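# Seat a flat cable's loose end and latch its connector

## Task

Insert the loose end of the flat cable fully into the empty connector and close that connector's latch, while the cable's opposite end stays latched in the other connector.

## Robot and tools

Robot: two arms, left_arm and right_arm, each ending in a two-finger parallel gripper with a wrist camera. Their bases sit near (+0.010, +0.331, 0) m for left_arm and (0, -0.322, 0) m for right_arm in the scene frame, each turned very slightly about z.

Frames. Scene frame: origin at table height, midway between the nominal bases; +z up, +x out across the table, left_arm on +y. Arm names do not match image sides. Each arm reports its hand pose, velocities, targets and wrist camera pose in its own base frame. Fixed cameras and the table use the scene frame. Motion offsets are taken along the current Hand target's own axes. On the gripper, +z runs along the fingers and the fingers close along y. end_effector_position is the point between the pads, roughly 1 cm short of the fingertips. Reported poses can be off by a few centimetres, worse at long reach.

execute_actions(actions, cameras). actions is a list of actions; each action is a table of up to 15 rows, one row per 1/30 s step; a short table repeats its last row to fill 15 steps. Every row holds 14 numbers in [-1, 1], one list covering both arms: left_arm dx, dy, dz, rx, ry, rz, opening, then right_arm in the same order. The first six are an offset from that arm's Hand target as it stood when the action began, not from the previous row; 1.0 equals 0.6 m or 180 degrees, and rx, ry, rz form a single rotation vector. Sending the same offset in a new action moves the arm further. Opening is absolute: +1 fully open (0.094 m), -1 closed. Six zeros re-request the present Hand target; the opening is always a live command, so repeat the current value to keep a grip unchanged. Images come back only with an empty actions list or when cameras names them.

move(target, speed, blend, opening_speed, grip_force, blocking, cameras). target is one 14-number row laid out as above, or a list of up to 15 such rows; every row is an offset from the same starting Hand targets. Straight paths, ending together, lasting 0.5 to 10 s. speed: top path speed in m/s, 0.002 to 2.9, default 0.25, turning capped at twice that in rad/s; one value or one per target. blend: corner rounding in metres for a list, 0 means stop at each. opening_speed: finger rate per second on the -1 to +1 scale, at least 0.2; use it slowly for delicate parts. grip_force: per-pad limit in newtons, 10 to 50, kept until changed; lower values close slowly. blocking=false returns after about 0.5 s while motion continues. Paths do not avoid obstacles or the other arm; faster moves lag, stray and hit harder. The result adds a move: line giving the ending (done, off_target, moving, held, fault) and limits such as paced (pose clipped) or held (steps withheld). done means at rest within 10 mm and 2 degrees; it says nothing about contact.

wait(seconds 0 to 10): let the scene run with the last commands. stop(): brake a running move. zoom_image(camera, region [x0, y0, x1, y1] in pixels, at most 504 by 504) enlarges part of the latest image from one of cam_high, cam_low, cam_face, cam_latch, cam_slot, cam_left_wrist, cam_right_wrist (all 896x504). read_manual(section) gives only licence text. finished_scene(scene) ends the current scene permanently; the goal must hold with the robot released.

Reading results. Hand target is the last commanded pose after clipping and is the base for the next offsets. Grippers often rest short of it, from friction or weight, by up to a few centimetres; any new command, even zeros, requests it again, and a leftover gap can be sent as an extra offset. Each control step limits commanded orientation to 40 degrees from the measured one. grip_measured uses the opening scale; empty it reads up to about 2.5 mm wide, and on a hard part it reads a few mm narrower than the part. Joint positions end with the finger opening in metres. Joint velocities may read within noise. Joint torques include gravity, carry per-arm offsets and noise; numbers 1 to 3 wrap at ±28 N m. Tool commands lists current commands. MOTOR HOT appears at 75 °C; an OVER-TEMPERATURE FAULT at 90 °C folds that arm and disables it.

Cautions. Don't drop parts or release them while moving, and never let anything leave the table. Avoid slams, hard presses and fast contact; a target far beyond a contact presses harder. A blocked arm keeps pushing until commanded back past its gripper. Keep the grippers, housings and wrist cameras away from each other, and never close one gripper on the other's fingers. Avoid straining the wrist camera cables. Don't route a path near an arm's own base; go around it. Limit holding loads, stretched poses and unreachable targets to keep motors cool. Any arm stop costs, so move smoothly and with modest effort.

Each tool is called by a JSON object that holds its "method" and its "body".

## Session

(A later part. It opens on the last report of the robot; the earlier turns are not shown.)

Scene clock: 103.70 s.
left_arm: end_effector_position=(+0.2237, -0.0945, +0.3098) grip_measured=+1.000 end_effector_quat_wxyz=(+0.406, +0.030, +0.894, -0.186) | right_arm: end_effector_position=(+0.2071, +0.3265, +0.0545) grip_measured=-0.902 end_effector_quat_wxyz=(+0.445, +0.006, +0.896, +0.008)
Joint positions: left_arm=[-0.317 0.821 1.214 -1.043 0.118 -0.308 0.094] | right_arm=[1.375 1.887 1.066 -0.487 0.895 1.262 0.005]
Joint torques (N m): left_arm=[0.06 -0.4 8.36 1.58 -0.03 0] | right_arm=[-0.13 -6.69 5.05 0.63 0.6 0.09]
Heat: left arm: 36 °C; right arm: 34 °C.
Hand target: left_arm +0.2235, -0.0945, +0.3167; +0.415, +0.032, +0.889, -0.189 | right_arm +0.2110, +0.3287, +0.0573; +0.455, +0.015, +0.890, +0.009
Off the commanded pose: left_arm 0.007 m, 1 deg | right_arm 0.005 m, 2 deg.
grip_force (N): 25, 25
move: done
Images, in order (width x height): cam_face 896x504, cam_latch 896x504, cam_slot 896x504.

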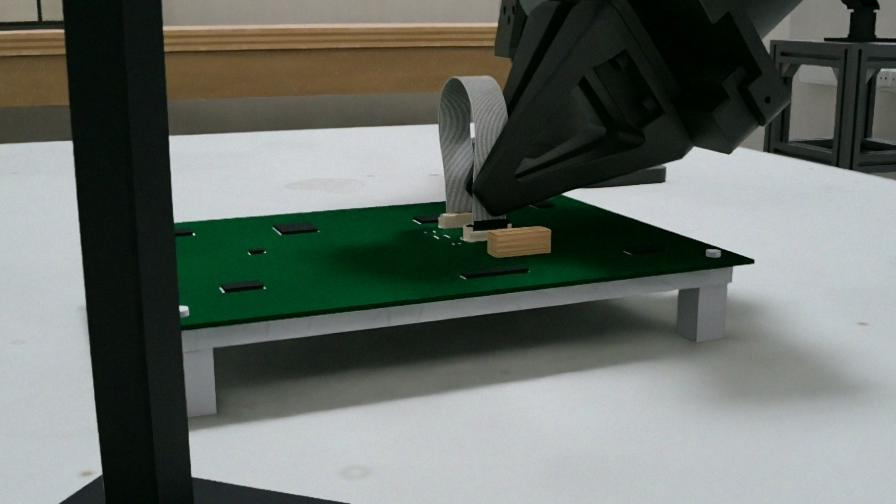

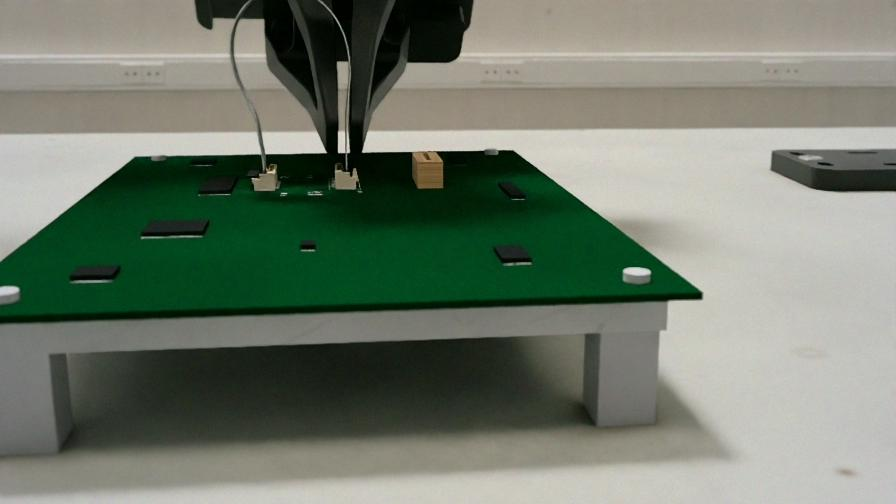

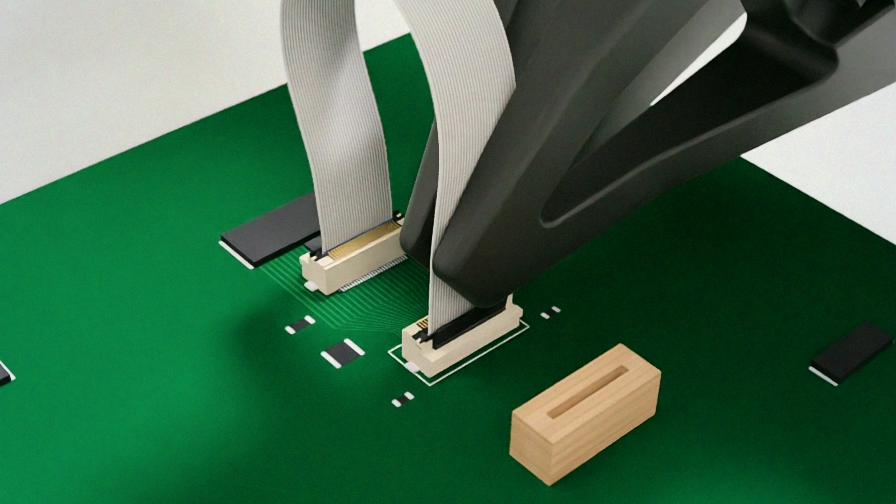

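{"method": "move", "body": {"target": [[0,0,0,0,0,0,1,0,-0.0022,0,0,0,0,-0.9],[0,0,0,0,0,0,1,0.0047,-0.0022,0.0034,0,0,0,-0.9],[0,0,0,0,0,0,1,0.0061,0.0070,0.0044,0,0,0,-0.9]], "speed": 0.02, "cameras": ["cam_latch","cam_slot","cam_face"]}}

{"method": "zoom_image", "body": {"camera": "cam_latch", "region": [320, 120, 380, 200]}}

{"method": "zoom_image", "body": {"camera": "cam_slot", "region": [400, 250, 520, 370]}}

Scene clock: 107.87 s.
left_arm: end_effector_position=(+0.2237, -0.0945, +0.3098) grip_measured=+1.000 end_effector_quat_wxyz=(+0.406, +0.030, +0.894, -0.186) | right_arm: end_effector_position=(+0.2078, +0.3274, +0.0512) grip_measured=-0.902 end_effector_quat_wxyz=(+0.446, +0.005, +0.895, +0.003)
Joint positions: left_arm=[-0.317 0.821 1.214 -1.043 0.118 -0.308 0.094] | right_arm=[1.375 1.904 1.073 -0.486 0.899 1.263 0.005]
Joint torques (N m): left_arm=[0.03 -0.13 8.24 1.56 -0.03 0.03] | right_arm=[0.01 -6.32 5.52 0.69 0.55 0.11]
Heat: left arm: 36 °C; right arm: 33 °C.
Hand target: left_arm +0.2235, -0.0945, +0.3167; +0.415, +0.032, +0.889, -0.189 | right_arm +0.2111, +0.3330, +0.0528; +0.455, +0.015, +0.890, +0.009
Off the commanded pose: left_arm 0.007 m, 1 deg | right_arm 0.007 m, 2 deg.
grip_force (N): 25, 25
move: done
Images, in order (width x height): cam_face 896x504, cam_latch 896x504, cam_slot 896x504.

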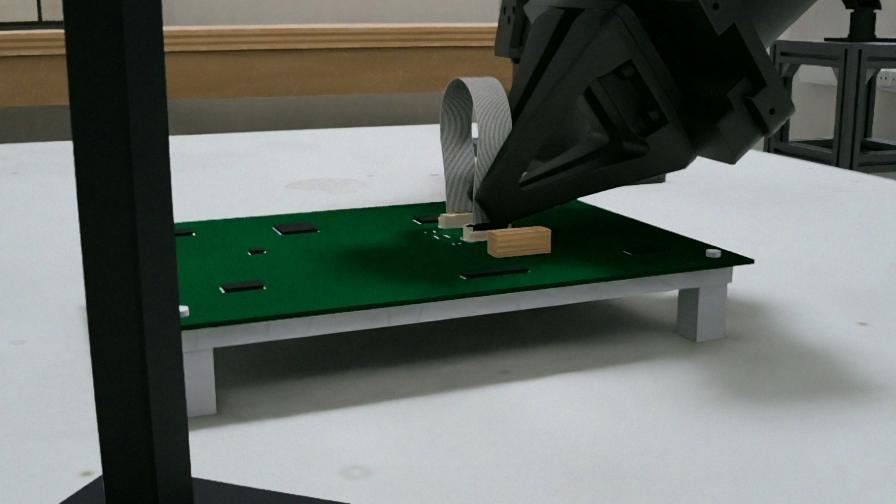

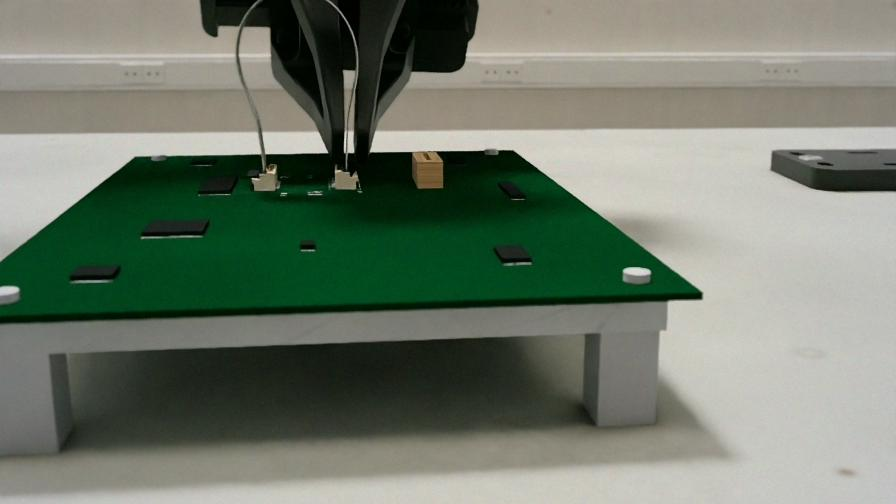

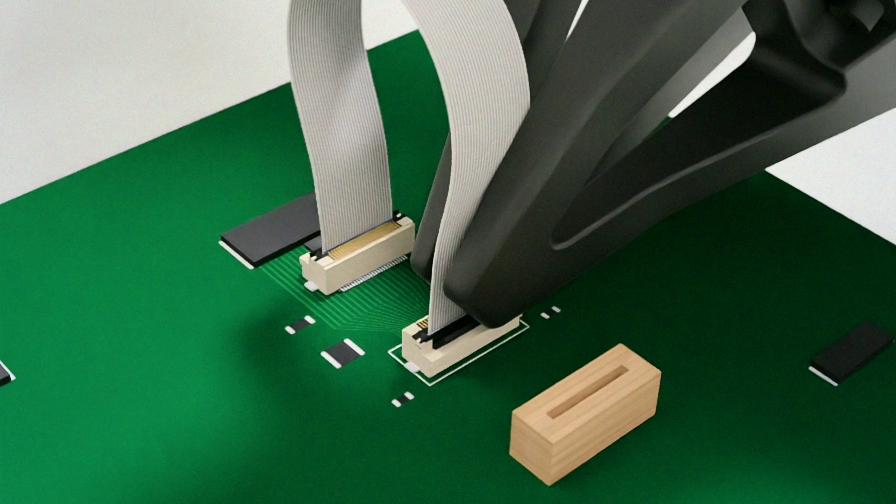

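Scaled by 6.300 from the camera's 896x504 image, which has a finer 1280x720 frame.

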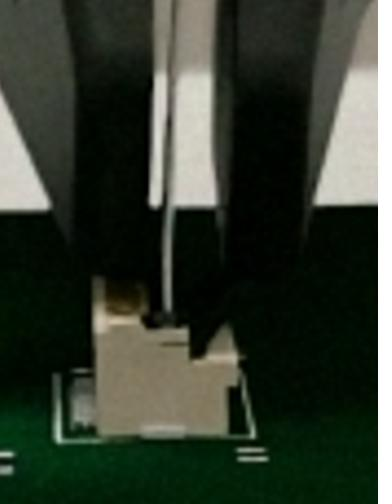

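Scaled by 4.200 from the camera's 896x504 image, which has a finer 1280x720 frame.

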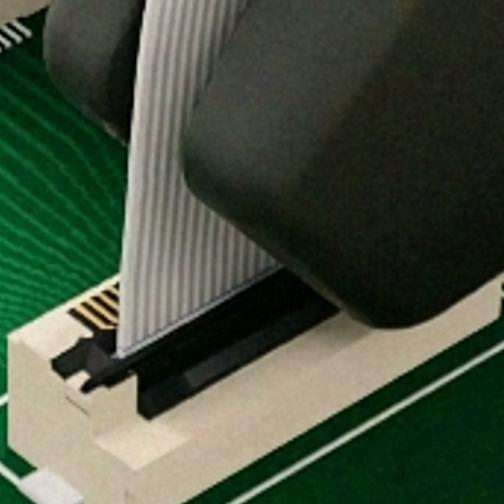

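{"method": "move", "body": {"target": [[0,0,0,0,0,0,1,0,-0.0040,0,0,0,0,-0.82],[0,0,0,0,0,0,1,0.0068,-0.0040,0.0049,0,0,0,-0.82]], "speed": 0.02, "cameras": ["cam_latch","cam_slot","cam_face"]}}

{"method": "zoom_image", "body": {"camera": "cam_latch", "region": [320, 120, 380, 200]}}

{"method": "zoom_image", "body": {"camera": "cam_slot", "region": [400, 250, 520, 370]}}

Scene clock: 112.67 s.
left_arm: end_effector_position=(+0.2237, -0.0945, +0.3098) grip_measured=+1.000 end_effector_quat_wxyz=(+0.406, +0.030, +0.894, -0.186) | right_arm: end_effector_position=(+0.2076, +0.3275, +0.0494) grip_measured=-0.822 end_effector_quat_wxyz=(+0.445, +0.004, +0.896, +0.002)
Joint positions: left_arm=[-0.317 0.821 1.214 -1.043 0.118 -0.308 0.094] | right_arm=[1.375 1.908 1.073 -0.484 0.897 1.263 0.008]
Joint torques (N m): left_arm=[0.05 -0.24 8.25 1.58 -0.05 0.01] | right_arm=[-0.1 -6.38 4.03 0.88 0.57 0.11]
Heat: left arm: 36 °C; right arm: 33 °C.
Hand target: left_arm +0.2235, -0.0945, +0.3167; +0.415, +0.032, +0.889, -0.189 | right_arm +0.2110, +0.3308, +0.0478; +0.455, +0.015, +0.890, +0.009
Off the commanded pose: left_arm 0.007 m, 1 deg | right_arm 0.005 m, 2 deg.
grip_force (N): 25, 25
move: done
Images, in order (width x height): cam_face 896x504, cam_latch 896x504, cam_slot 896x504.

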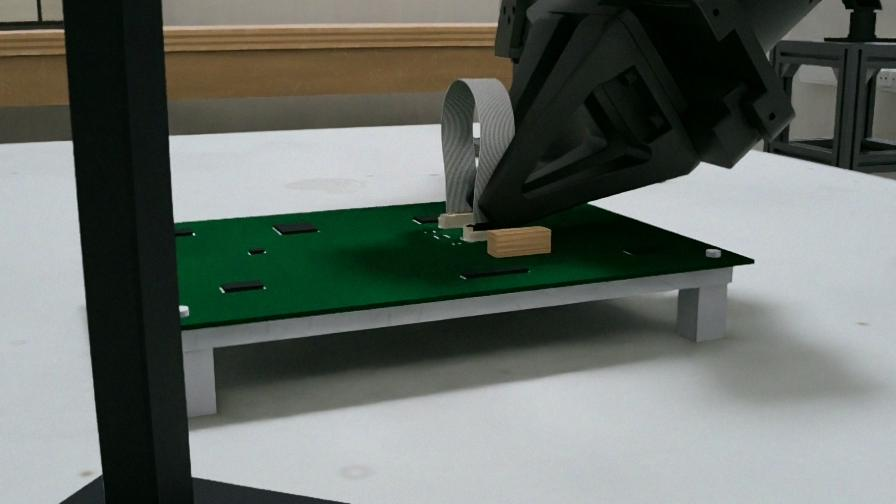

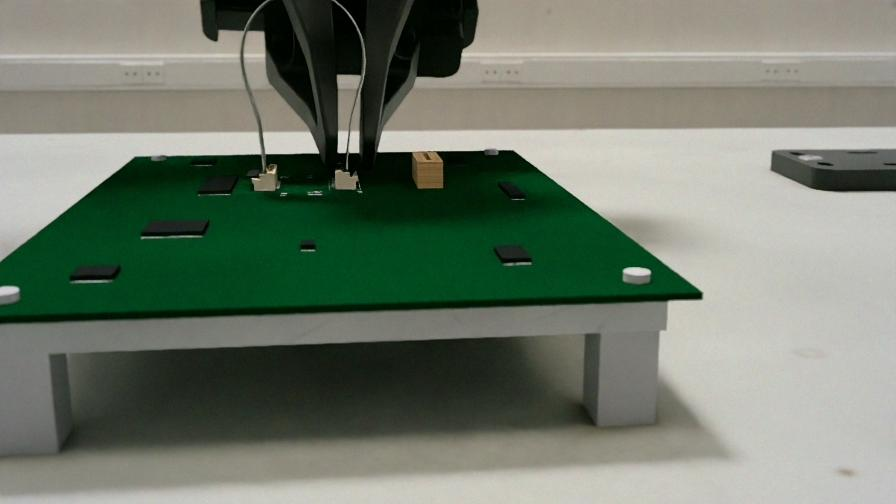

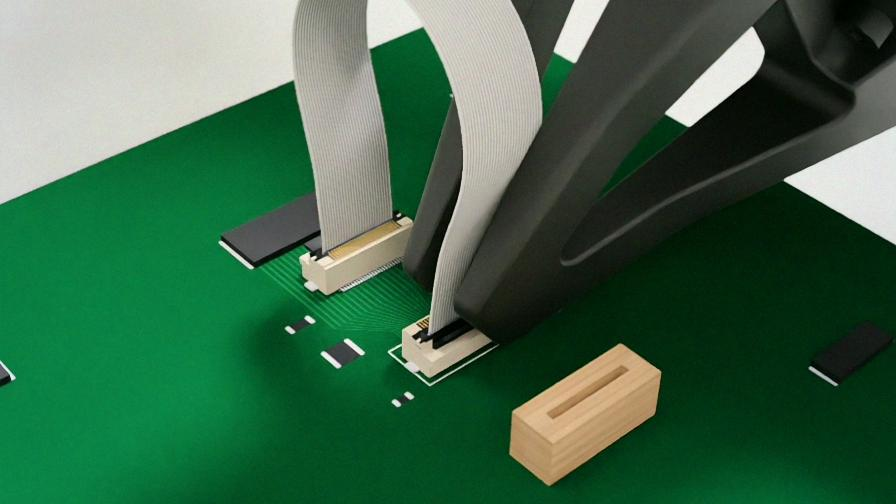

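Scaled by 6.300 from the camera's 896x504 image, which has a finer 1280x720 frame.

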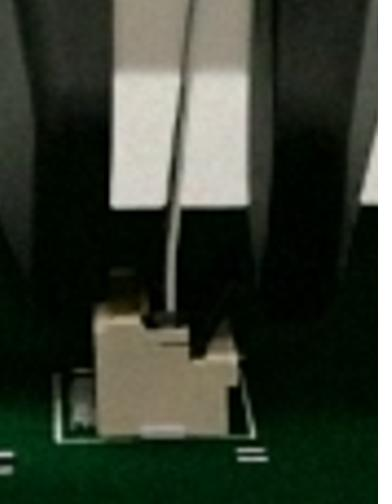

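Scaled by 4.200 from the camera's 896x504 image, which has a finer 1280x720 frame.

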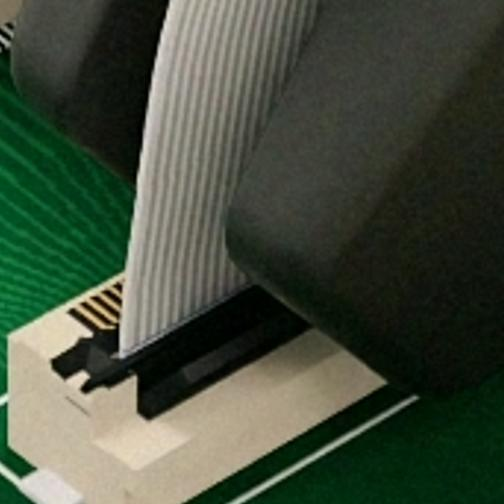

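{"method": "move", "body": {"target": [[0,0,0,0,0,0,1,-0.0108,0,-0.0078,0,0,0,-0.82],[0,0,0,0,0,0,1,-0.0108,-0.0082,-0.0078,0,0,0,-0.82],[0,0,0,0,0,0,1,0.0041,-0.0082,0.0029,0,0,0,-0.82]], "speed": 0.03, "cameras": ["cam_latch","cam_slot","cam_face"]}}

{"method": "zoom_image", "body": {"camera": "cam_latch", "region": [320, 120, 380, 200]}}

{"method": "zoom_image", "body": {"camera": "cam_slot", "region": [400, 250, 520, 370]}}

Scene clock: 117.03 s.
left_arm: end_effector_position=(+0.2237, -0.0945, +0.3098) grip_measured=+1.000 end_effector_quat_wxyz=(+0.406, +0.030, +0.894, -0.186) | right_arm: end_effector_position=(+0.2073, +0.3266, +0.0457) grip_measured=-0.822 end_effector_quat_wxyz=(+0.445, +0.006, +0.895, +0.007)
Joint positions: left_arm=[-0.317 0.821 1.214 -1.043 0.118 -0.308 0.094] | right_arm=[1.375 1.908 1.053 -0.454 0.897 1.263 0.008]
Joint torques (N m): left_arm=[0.12 -0.23 8.28 1.59 -0.01 0.02] | right_arm=[-0.31 -6.91 3.41 0.82 0.56 0.07]
Heat: left arm: 36 °C; right arm: 33 °C.
Hand target: left_arm +0.2235, -0.0945, +0.3167; +0.415, +0.032, +0.889, -0.189 | right_arm +0.2109, +0.3259, +0.0446; +0.455, +0.015, +0.890, +0.009
Off the commanded pose: left_arm 0.007 m, 1 deg | right_arm 0.004 m, 2 deg.
grip_force (N): 25, 25
move: done
Images, in order (width x height): cam_face 896x504, cam_latch 896x504, cam_slot 896x504.

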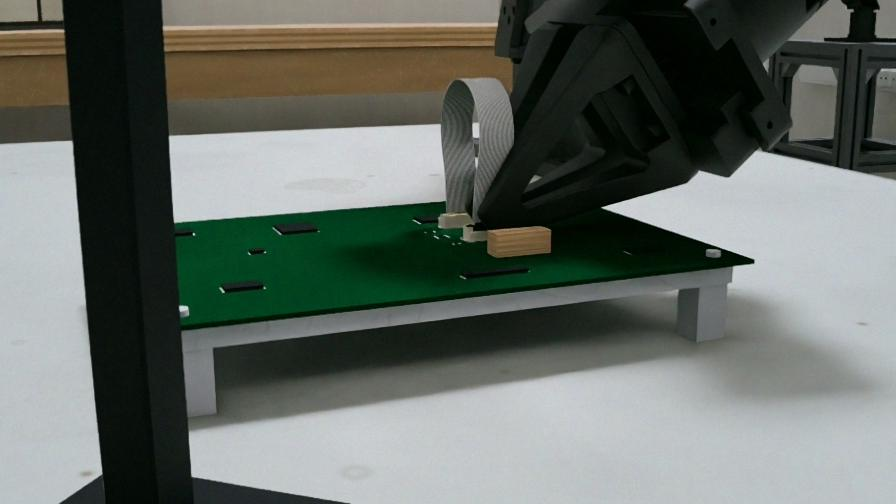

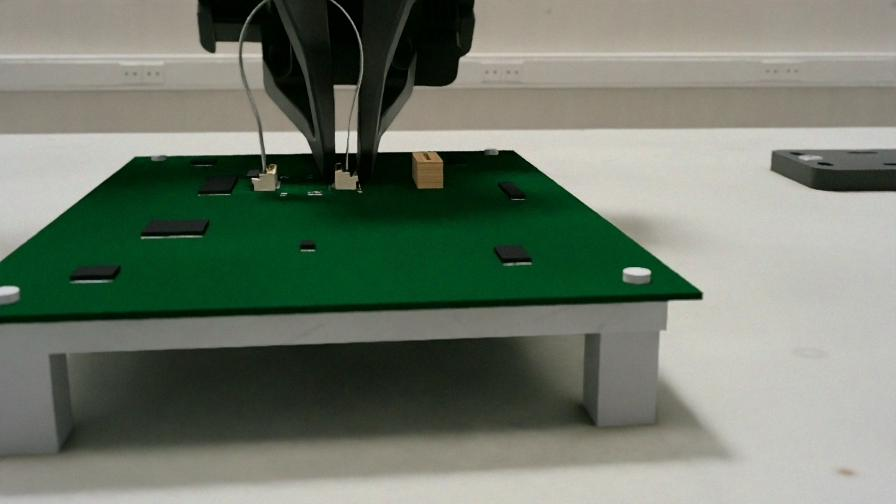

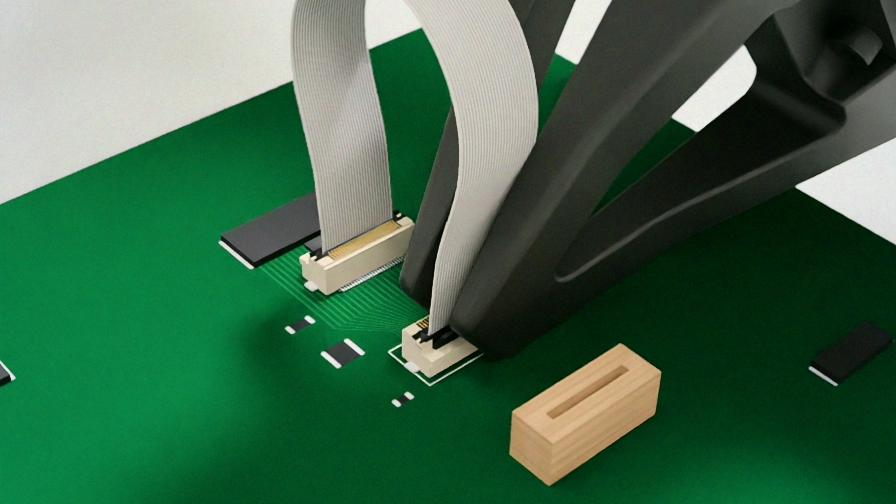

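Scaled by 6.300 from the camera's 896x504 image, which has a finer 1280x720 frame.

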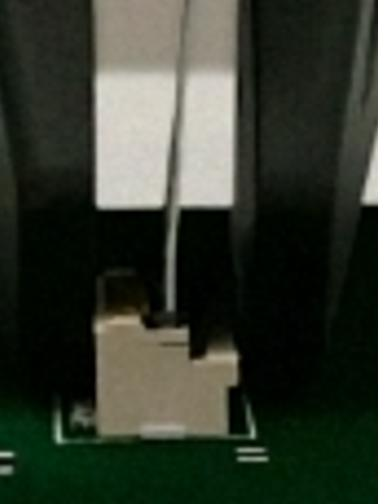

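Scaled by 4.200 from the camera's 896x504 image, which has a finer 1280x720 frame.

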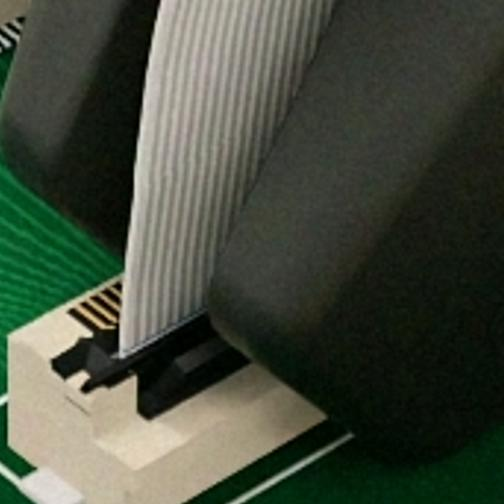

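{"method": "move", "body": {"target": [[0,0,0,0,0,0,1,-0.0203,0,-0.0147,0,0,0,-0.82],[0,0,0,0,0,0,1,0.018,0,-0.13,0,0,0,-0.82]], "speed": 0.06, "blend": 0.002, "cameras": ["cam_latch","cam_slot","cam_face","cam_right_wrist"]}}

{"method": "zoom_image", "body": {"camera": "cam_latch", "region": [320, 120, 380, 200]}}

{"method": "zoom_image", "body": {"camera": "cam_slot", "region": [400, 250, 520, 370]}}

{"method": "zoom_image", "body": {"camera": "cam_right_wrist", "region": [380, 180, 600, 380]}}

Scene clock: 121.37 s.
left_arm: end_effector_position=(+0.2237, -0.0945, +0.3098) grip_measured=+1.000 end_effector_quat_wxyz=(+0.406, +0.030, +0.894, -0.186) | right_arm: end_effector_position=(+0.1384, +0.3199, +0.0629) grip_measured=-0.822 end_effector_quat_wxyz=(+0.438, +0.003, +0.899, -0.011)
Joint positions: left_arm=[-0.317 0.821 1.214 -1.043 0.118 -0.308 0.094] | right_arm=[1.579 1.908 1.156 -0.864 0.906 1.608 0.008]
Joint torques (N m): left_arm=[-0.05 -0.17 8.27 1.63 -0.01 0.04] | right_arm=[0.34 -9.46 5.61 -0.01 0.75 0.11]
Heat: left arm: 36 °C; right arm: 33 °C.
Hand target: left_arm +0.2235, -0.0945, +0.3167; +0.415, +0.032, +0.889, -0.189 | right_arm +0.1414, +0.3261, +0.0816; +0.455, +0.015, +0.890, +0.009
Off the commanded pose: left_arm 0.007 m, 1 deg | right_arm 0.020 m, 3 deg.
grip_force (N): 25, 25
move: off_target (right_arm)
Images, in order (width x height): cam_face 896x504, cam_latch 896x504, cam_slot 896x504, cam_right_wrist 896x504.

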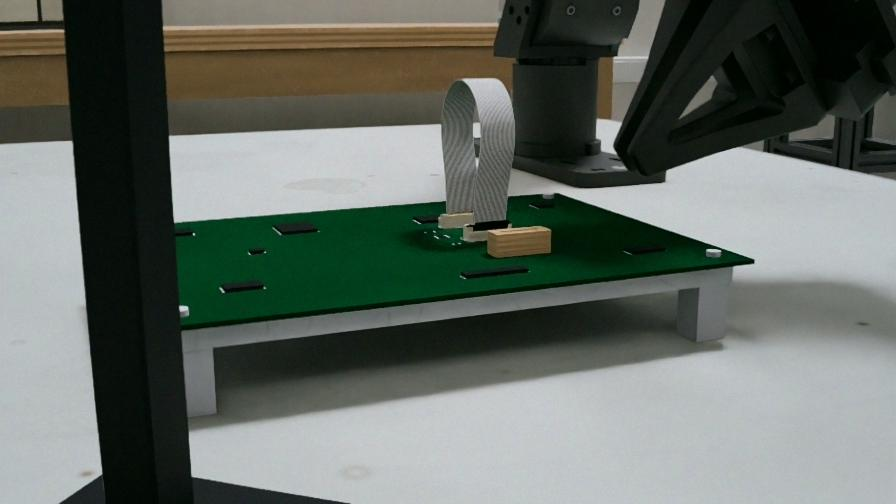

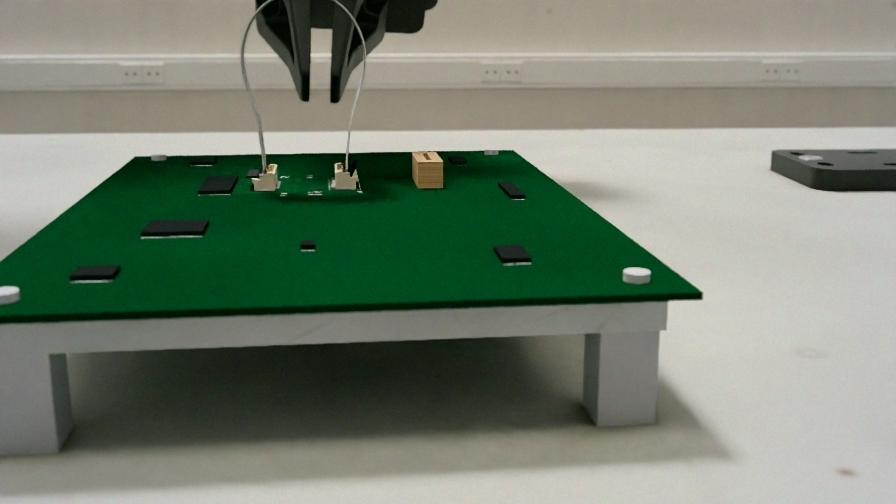

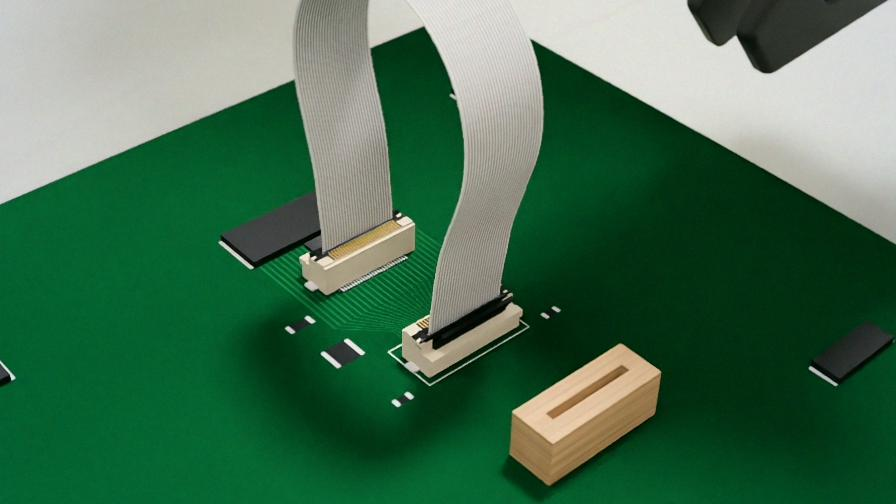

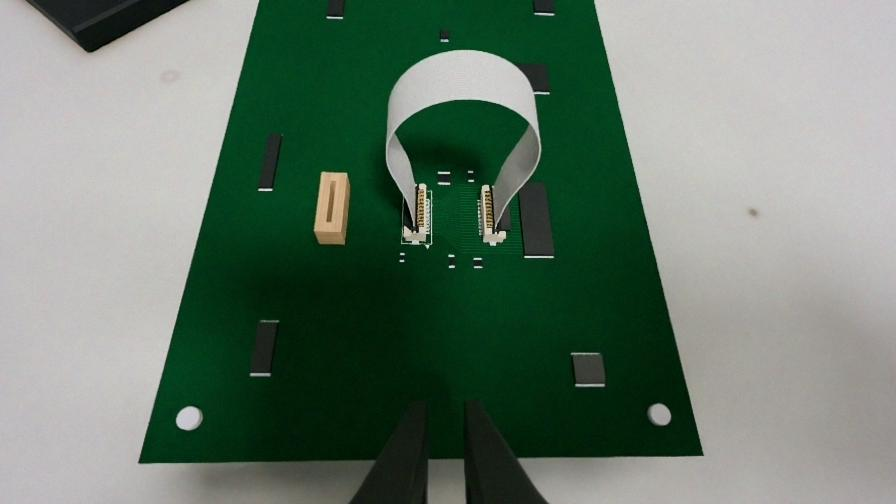

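Scaled by 6.300 from the camera's 896x504 image, which has a finer 1280x720 frame.

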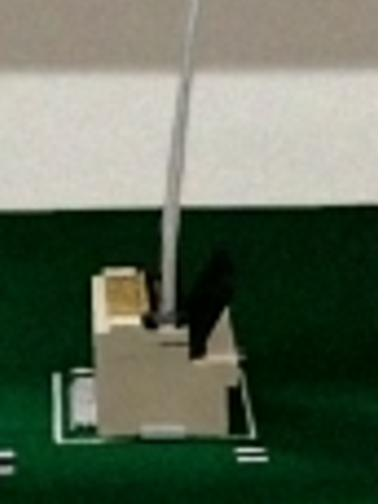

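Scaled by 4.200 from the camera's 896x504 image, which has a finer 1280x720 frame.

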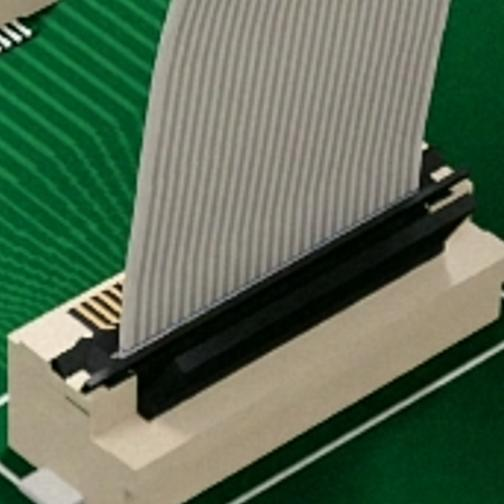

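Scaled by 2.291 from the camera's 896x504 image, which has a finer 1280x720 frame.

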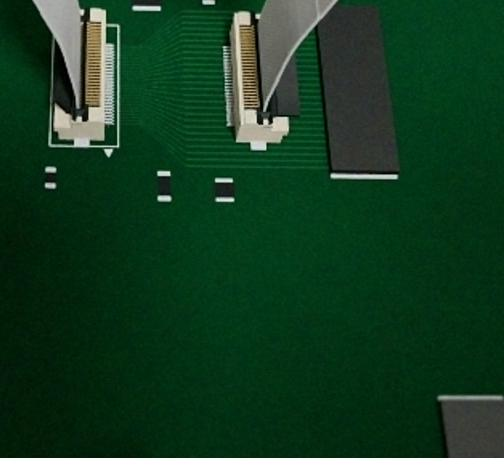

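{"method": "move", "body": {"target": [0,0,0,0,0,0,1,-0.0003,0.0162,0.024,0,0,0,-1], "speed": 0.08, "grip_force": 50, "cameras": ["cam_latch","cam_right_wrist"]}}

Scene clock: 125.57 s.
left_arm: end_effector_position=(+0.2237, -0.0945, +0.3098) grip_measured=+1.000 end_effector_quat_wxyz=(+0.406, +0.030, +0.894, -0.186) | right_arm: end_effector_position=(+0.1471, +0.3271, +0.0664) grip_measured=-0.991 end_effector_quat_wxyz=(+0.438, +0.005, +0.899, -0.005)
Joint positions: left_arm=[-0.317 0.821 1.214 -1.043 0.118 -0.308 0.094] | right_arm=[1.552 1.908 1.172 -0.831 0.906 1.561 0]
Joint torques (N m): left_arm=[0.05 -0.08 8.27 1.58 -0.02 0.05] | right_arm=[-0.44 -6.91 5.64 0.4 0.74 0.01]
Heat: left arm: 36 °C; right arm: 33 °C.
Hand target: left_arm +0.2235, -0.0945, +0.3167; +0.415, +0.032, +0.889, -0.189 | right_arm +0.1534, +0.3358, +0.0735; +0.455, +0.015, +0.890, +0.009
Off the commanded pose: left_arm 0.007 m, 1 deg | right_arm 0.013 m, 3 deg.
move: off_target (right_arm)
Images, in order (width x height): cam_latch 896x504, cam_right_wrist 896x504.

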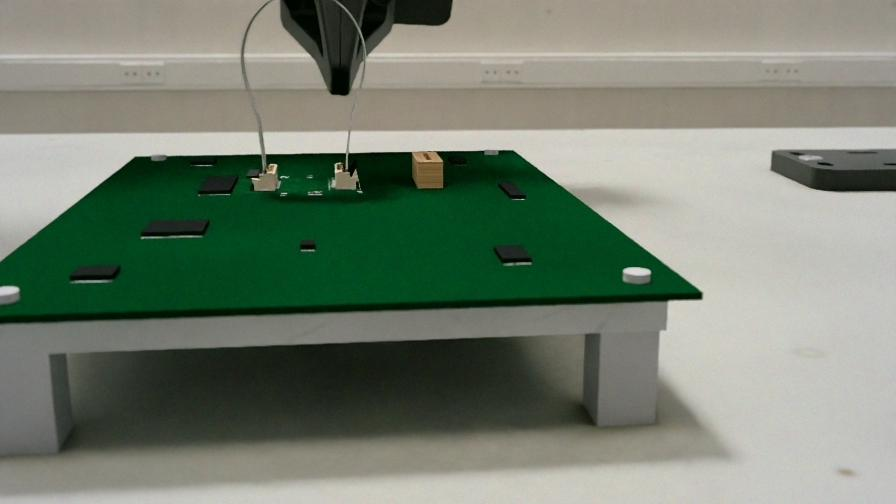

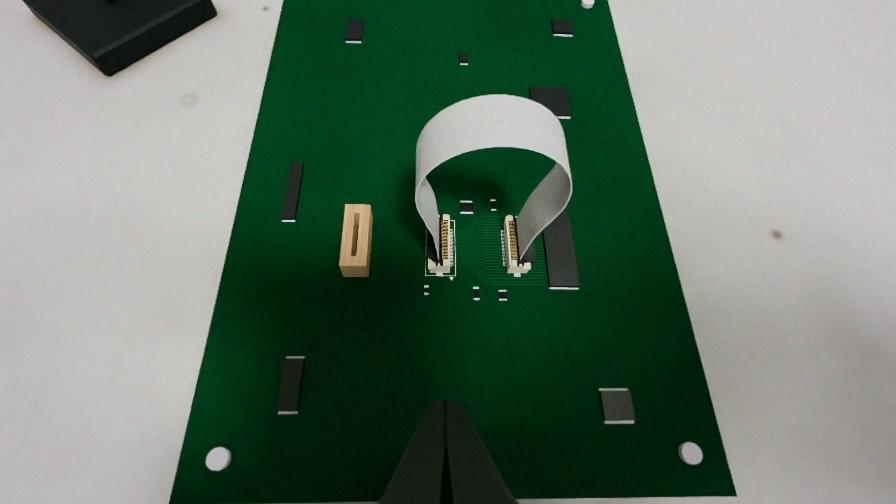

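{"method": "move", "body": {"target": [0,0,0,0,0,0,1,-0.0585,0.0118,0.081,0,0,0,-1], "speed": 0.08, "cameras": ["cam_latch","cam_slot","cam_face"]}}

{"method": "zoom_image", "body": {"camera": "cam_latch", "region": [310, 120, 390, 200]}}

Scene clock: 129.30 s.
left_arm: end_effector_position=(+0.2237, -0.0945, +0.3098) grip_measured=+1.000 end_effector_quat_wxyz=(+0.406, +0.030, +0.894, -0.186) | right_arm: end_effector_position=(+0.2074, +0.3407, +0.0700) grip_measured=-0.991 end_effector_quat_wxyz=(+0.443, +0.004, +0.897, +0.004)
Joint positions: left_arm=[-0.317 0.821 1.214 -1.043 0.118 -0.308 0.094] | right_arm=[1.381 1.908 1.172 -0.59 0.893 1.273 0]
Joint torques (N m): left_arm=[0.16 -0.21 8.42 1.58 -0.01 0] | right_arm=[-0.64 -7.72 4.26 0.77 0.61 0.02]
Heat: left arm: 36 °C; right arm: 33 °C.
Hand target: left_arm +0.2235, -0.0945, +0.3167; +0.415, +0.032, +0.889, -0.189 | right_arm +0.2134, +0.3419, +0.0737; +0.455, +0.015, +0.890, +0.009
Off the commanded pose: left_arm 0.007 m, 1 deg | right_arm 0.007 m, 2 deg.
move: done
Images, in order (width x height): cam_face 896x504, cam_latch 896x504, cam_slot 896x504.

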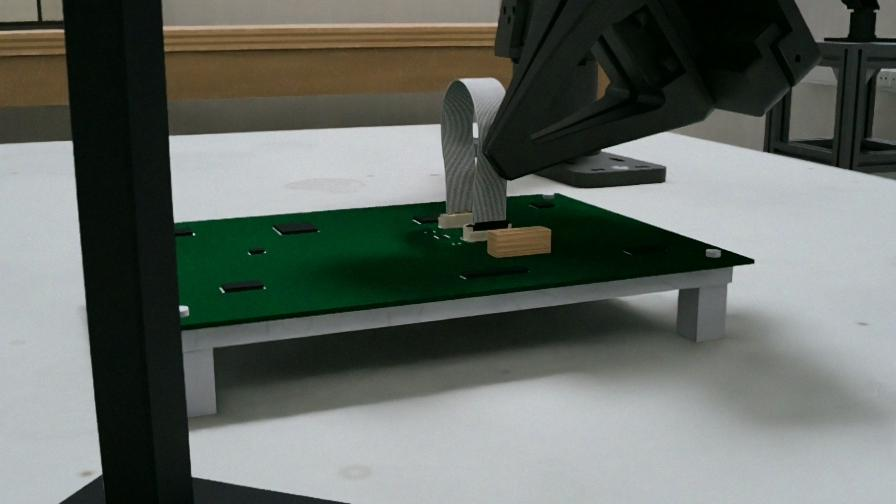

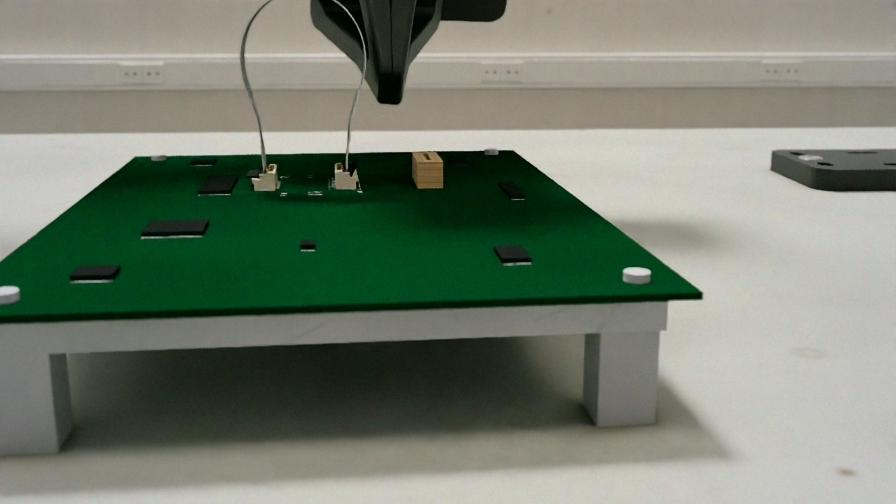

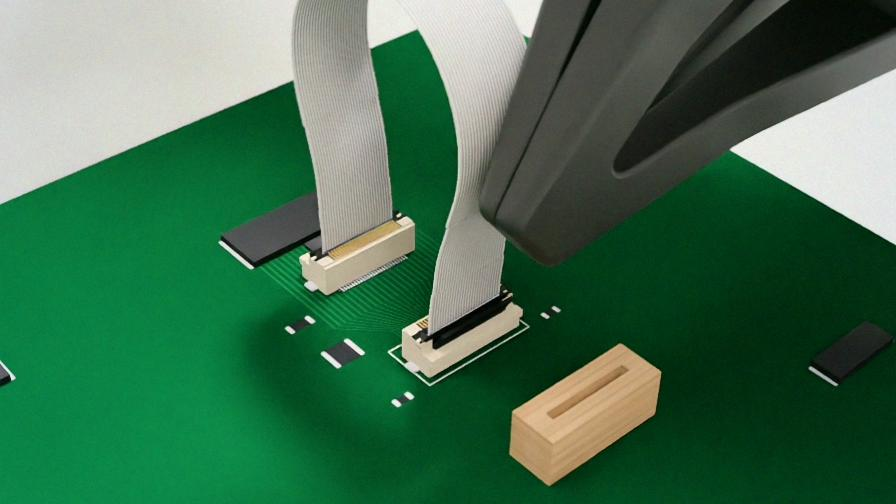

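Scaled by 6.300 from the camera's 896x504 image, which has a finer 1280x720 frame.

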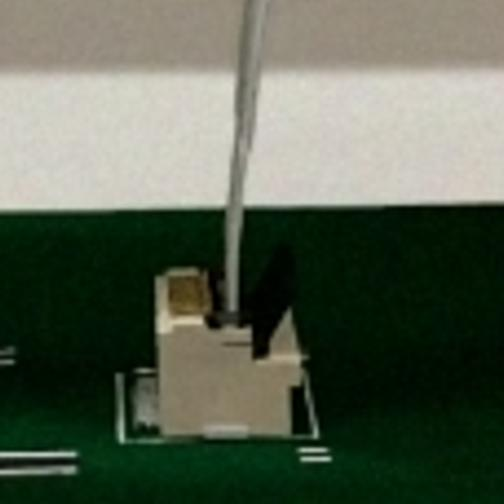

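{"method": "move", "body": {"target": [[0,0,0,0,0,0,1,0,-0.0140,0,0,0,0,-1],[0,0,0,0,0,0,1,0.0284,-0.0148,0.0205,0,0,0,-1]], "speed": 0.05, "cameras": ["cam_latch","cam_slot","cam_face"]}}

{"method": "zoom_image", "body": {"camera": "cam_latch", "region": [310, 120, 390, 200]}}

{"method": "zoom_image", "body": {"camera": "cam_slot", "region": [400, 250, 520, 370]}}

Scene clock: 132.43 s.
left_arm: end_effector_position=(+0.2237, -0.0945, +0.3098) grip_measured=+1.000 end_effector_quat_wxyz=(+0.406, +0.030, +0.894, -0.186) | right_arm: end_effector_position=(+0.2079, +0.3352, +0.0540) grip_measured=-0.991 end_effector_quat_wxyz=(+0.444, +0.008, +0.896, +0.011)
Joint positions: left_arm=[-0.317 0.821 1.214 -1.043 0.118 -0.308 0.094] | right_arm=[1.377 1.912 1.1 -0.491 0.892 1.265 0]
Joint torques (N m): left_arm=[0.05 -0.12 8.31 1.57 0.01 0] | right_arm=[-0.65 -6.82 3.62 0.81 0.6 0.01]
Heat: left arm: 36 °C; right arm: 33 °C.
Hand target: left_arm +0.2235, -0.0945, +0.3167; +0.415, +0.032, +0.889, -0.189 | right_arm +0.2133, +0.3336, +0.0524; +0.455, +0.015, +0.890, +0.009
Off the commanded pose: left_arm 0.007 m, 1 deg | right_arm 0.006 m, 2 deg.
move: done
Images, in order (width x height): cam_face 896x504, cam_latch 896x504, cam_slot 896x504.

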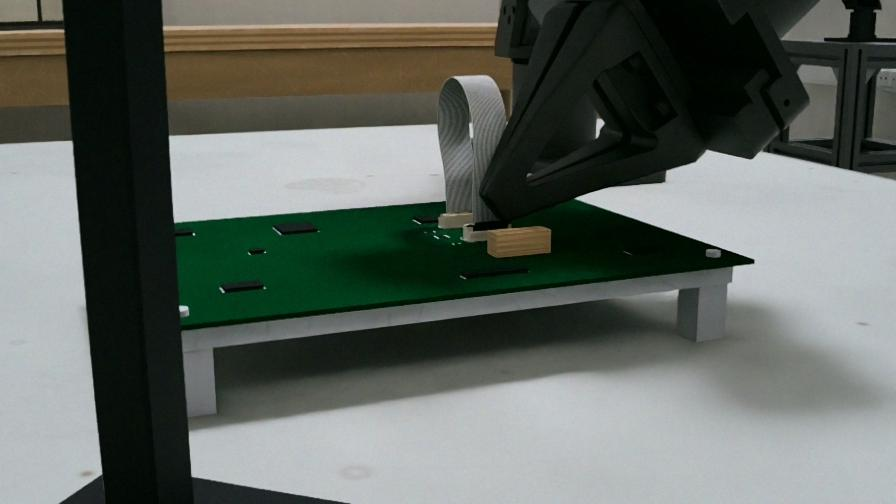

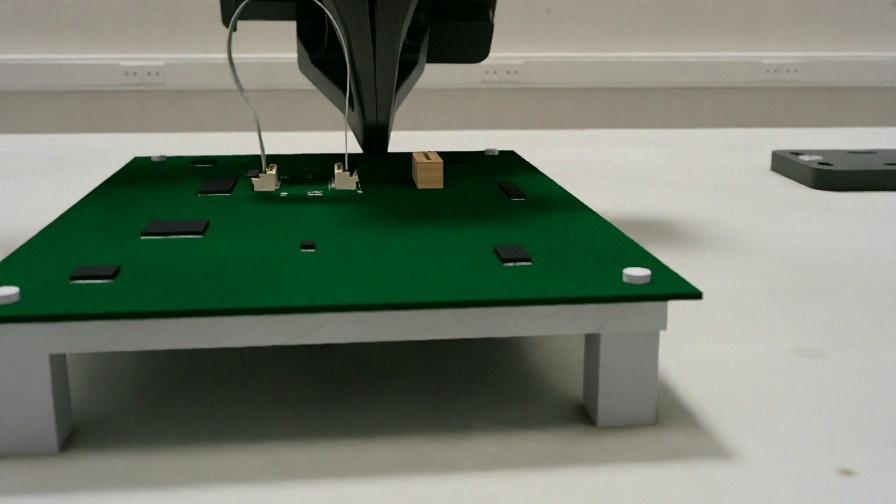

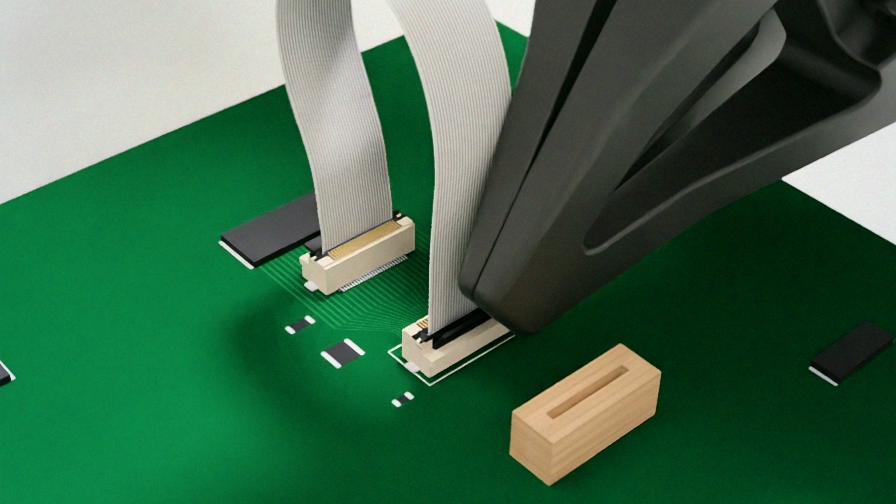

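Scaled by 6.300 from the camera's 896x504 image, which has a finer 1280x720 frame.

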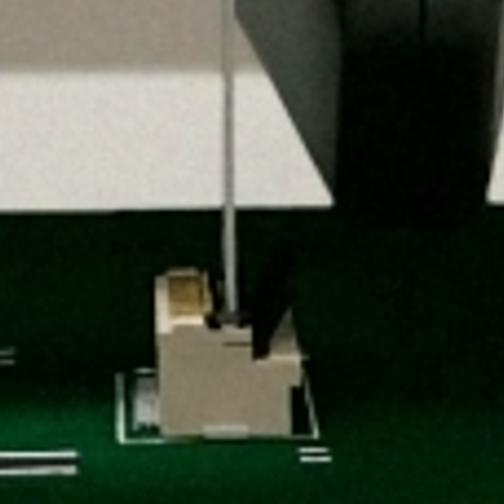

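Scaled by 4.200 from the camera's 896x504 image, which has a finer 1280x720 frame.

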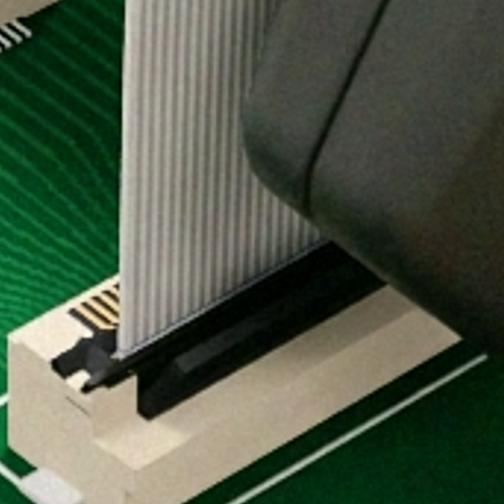

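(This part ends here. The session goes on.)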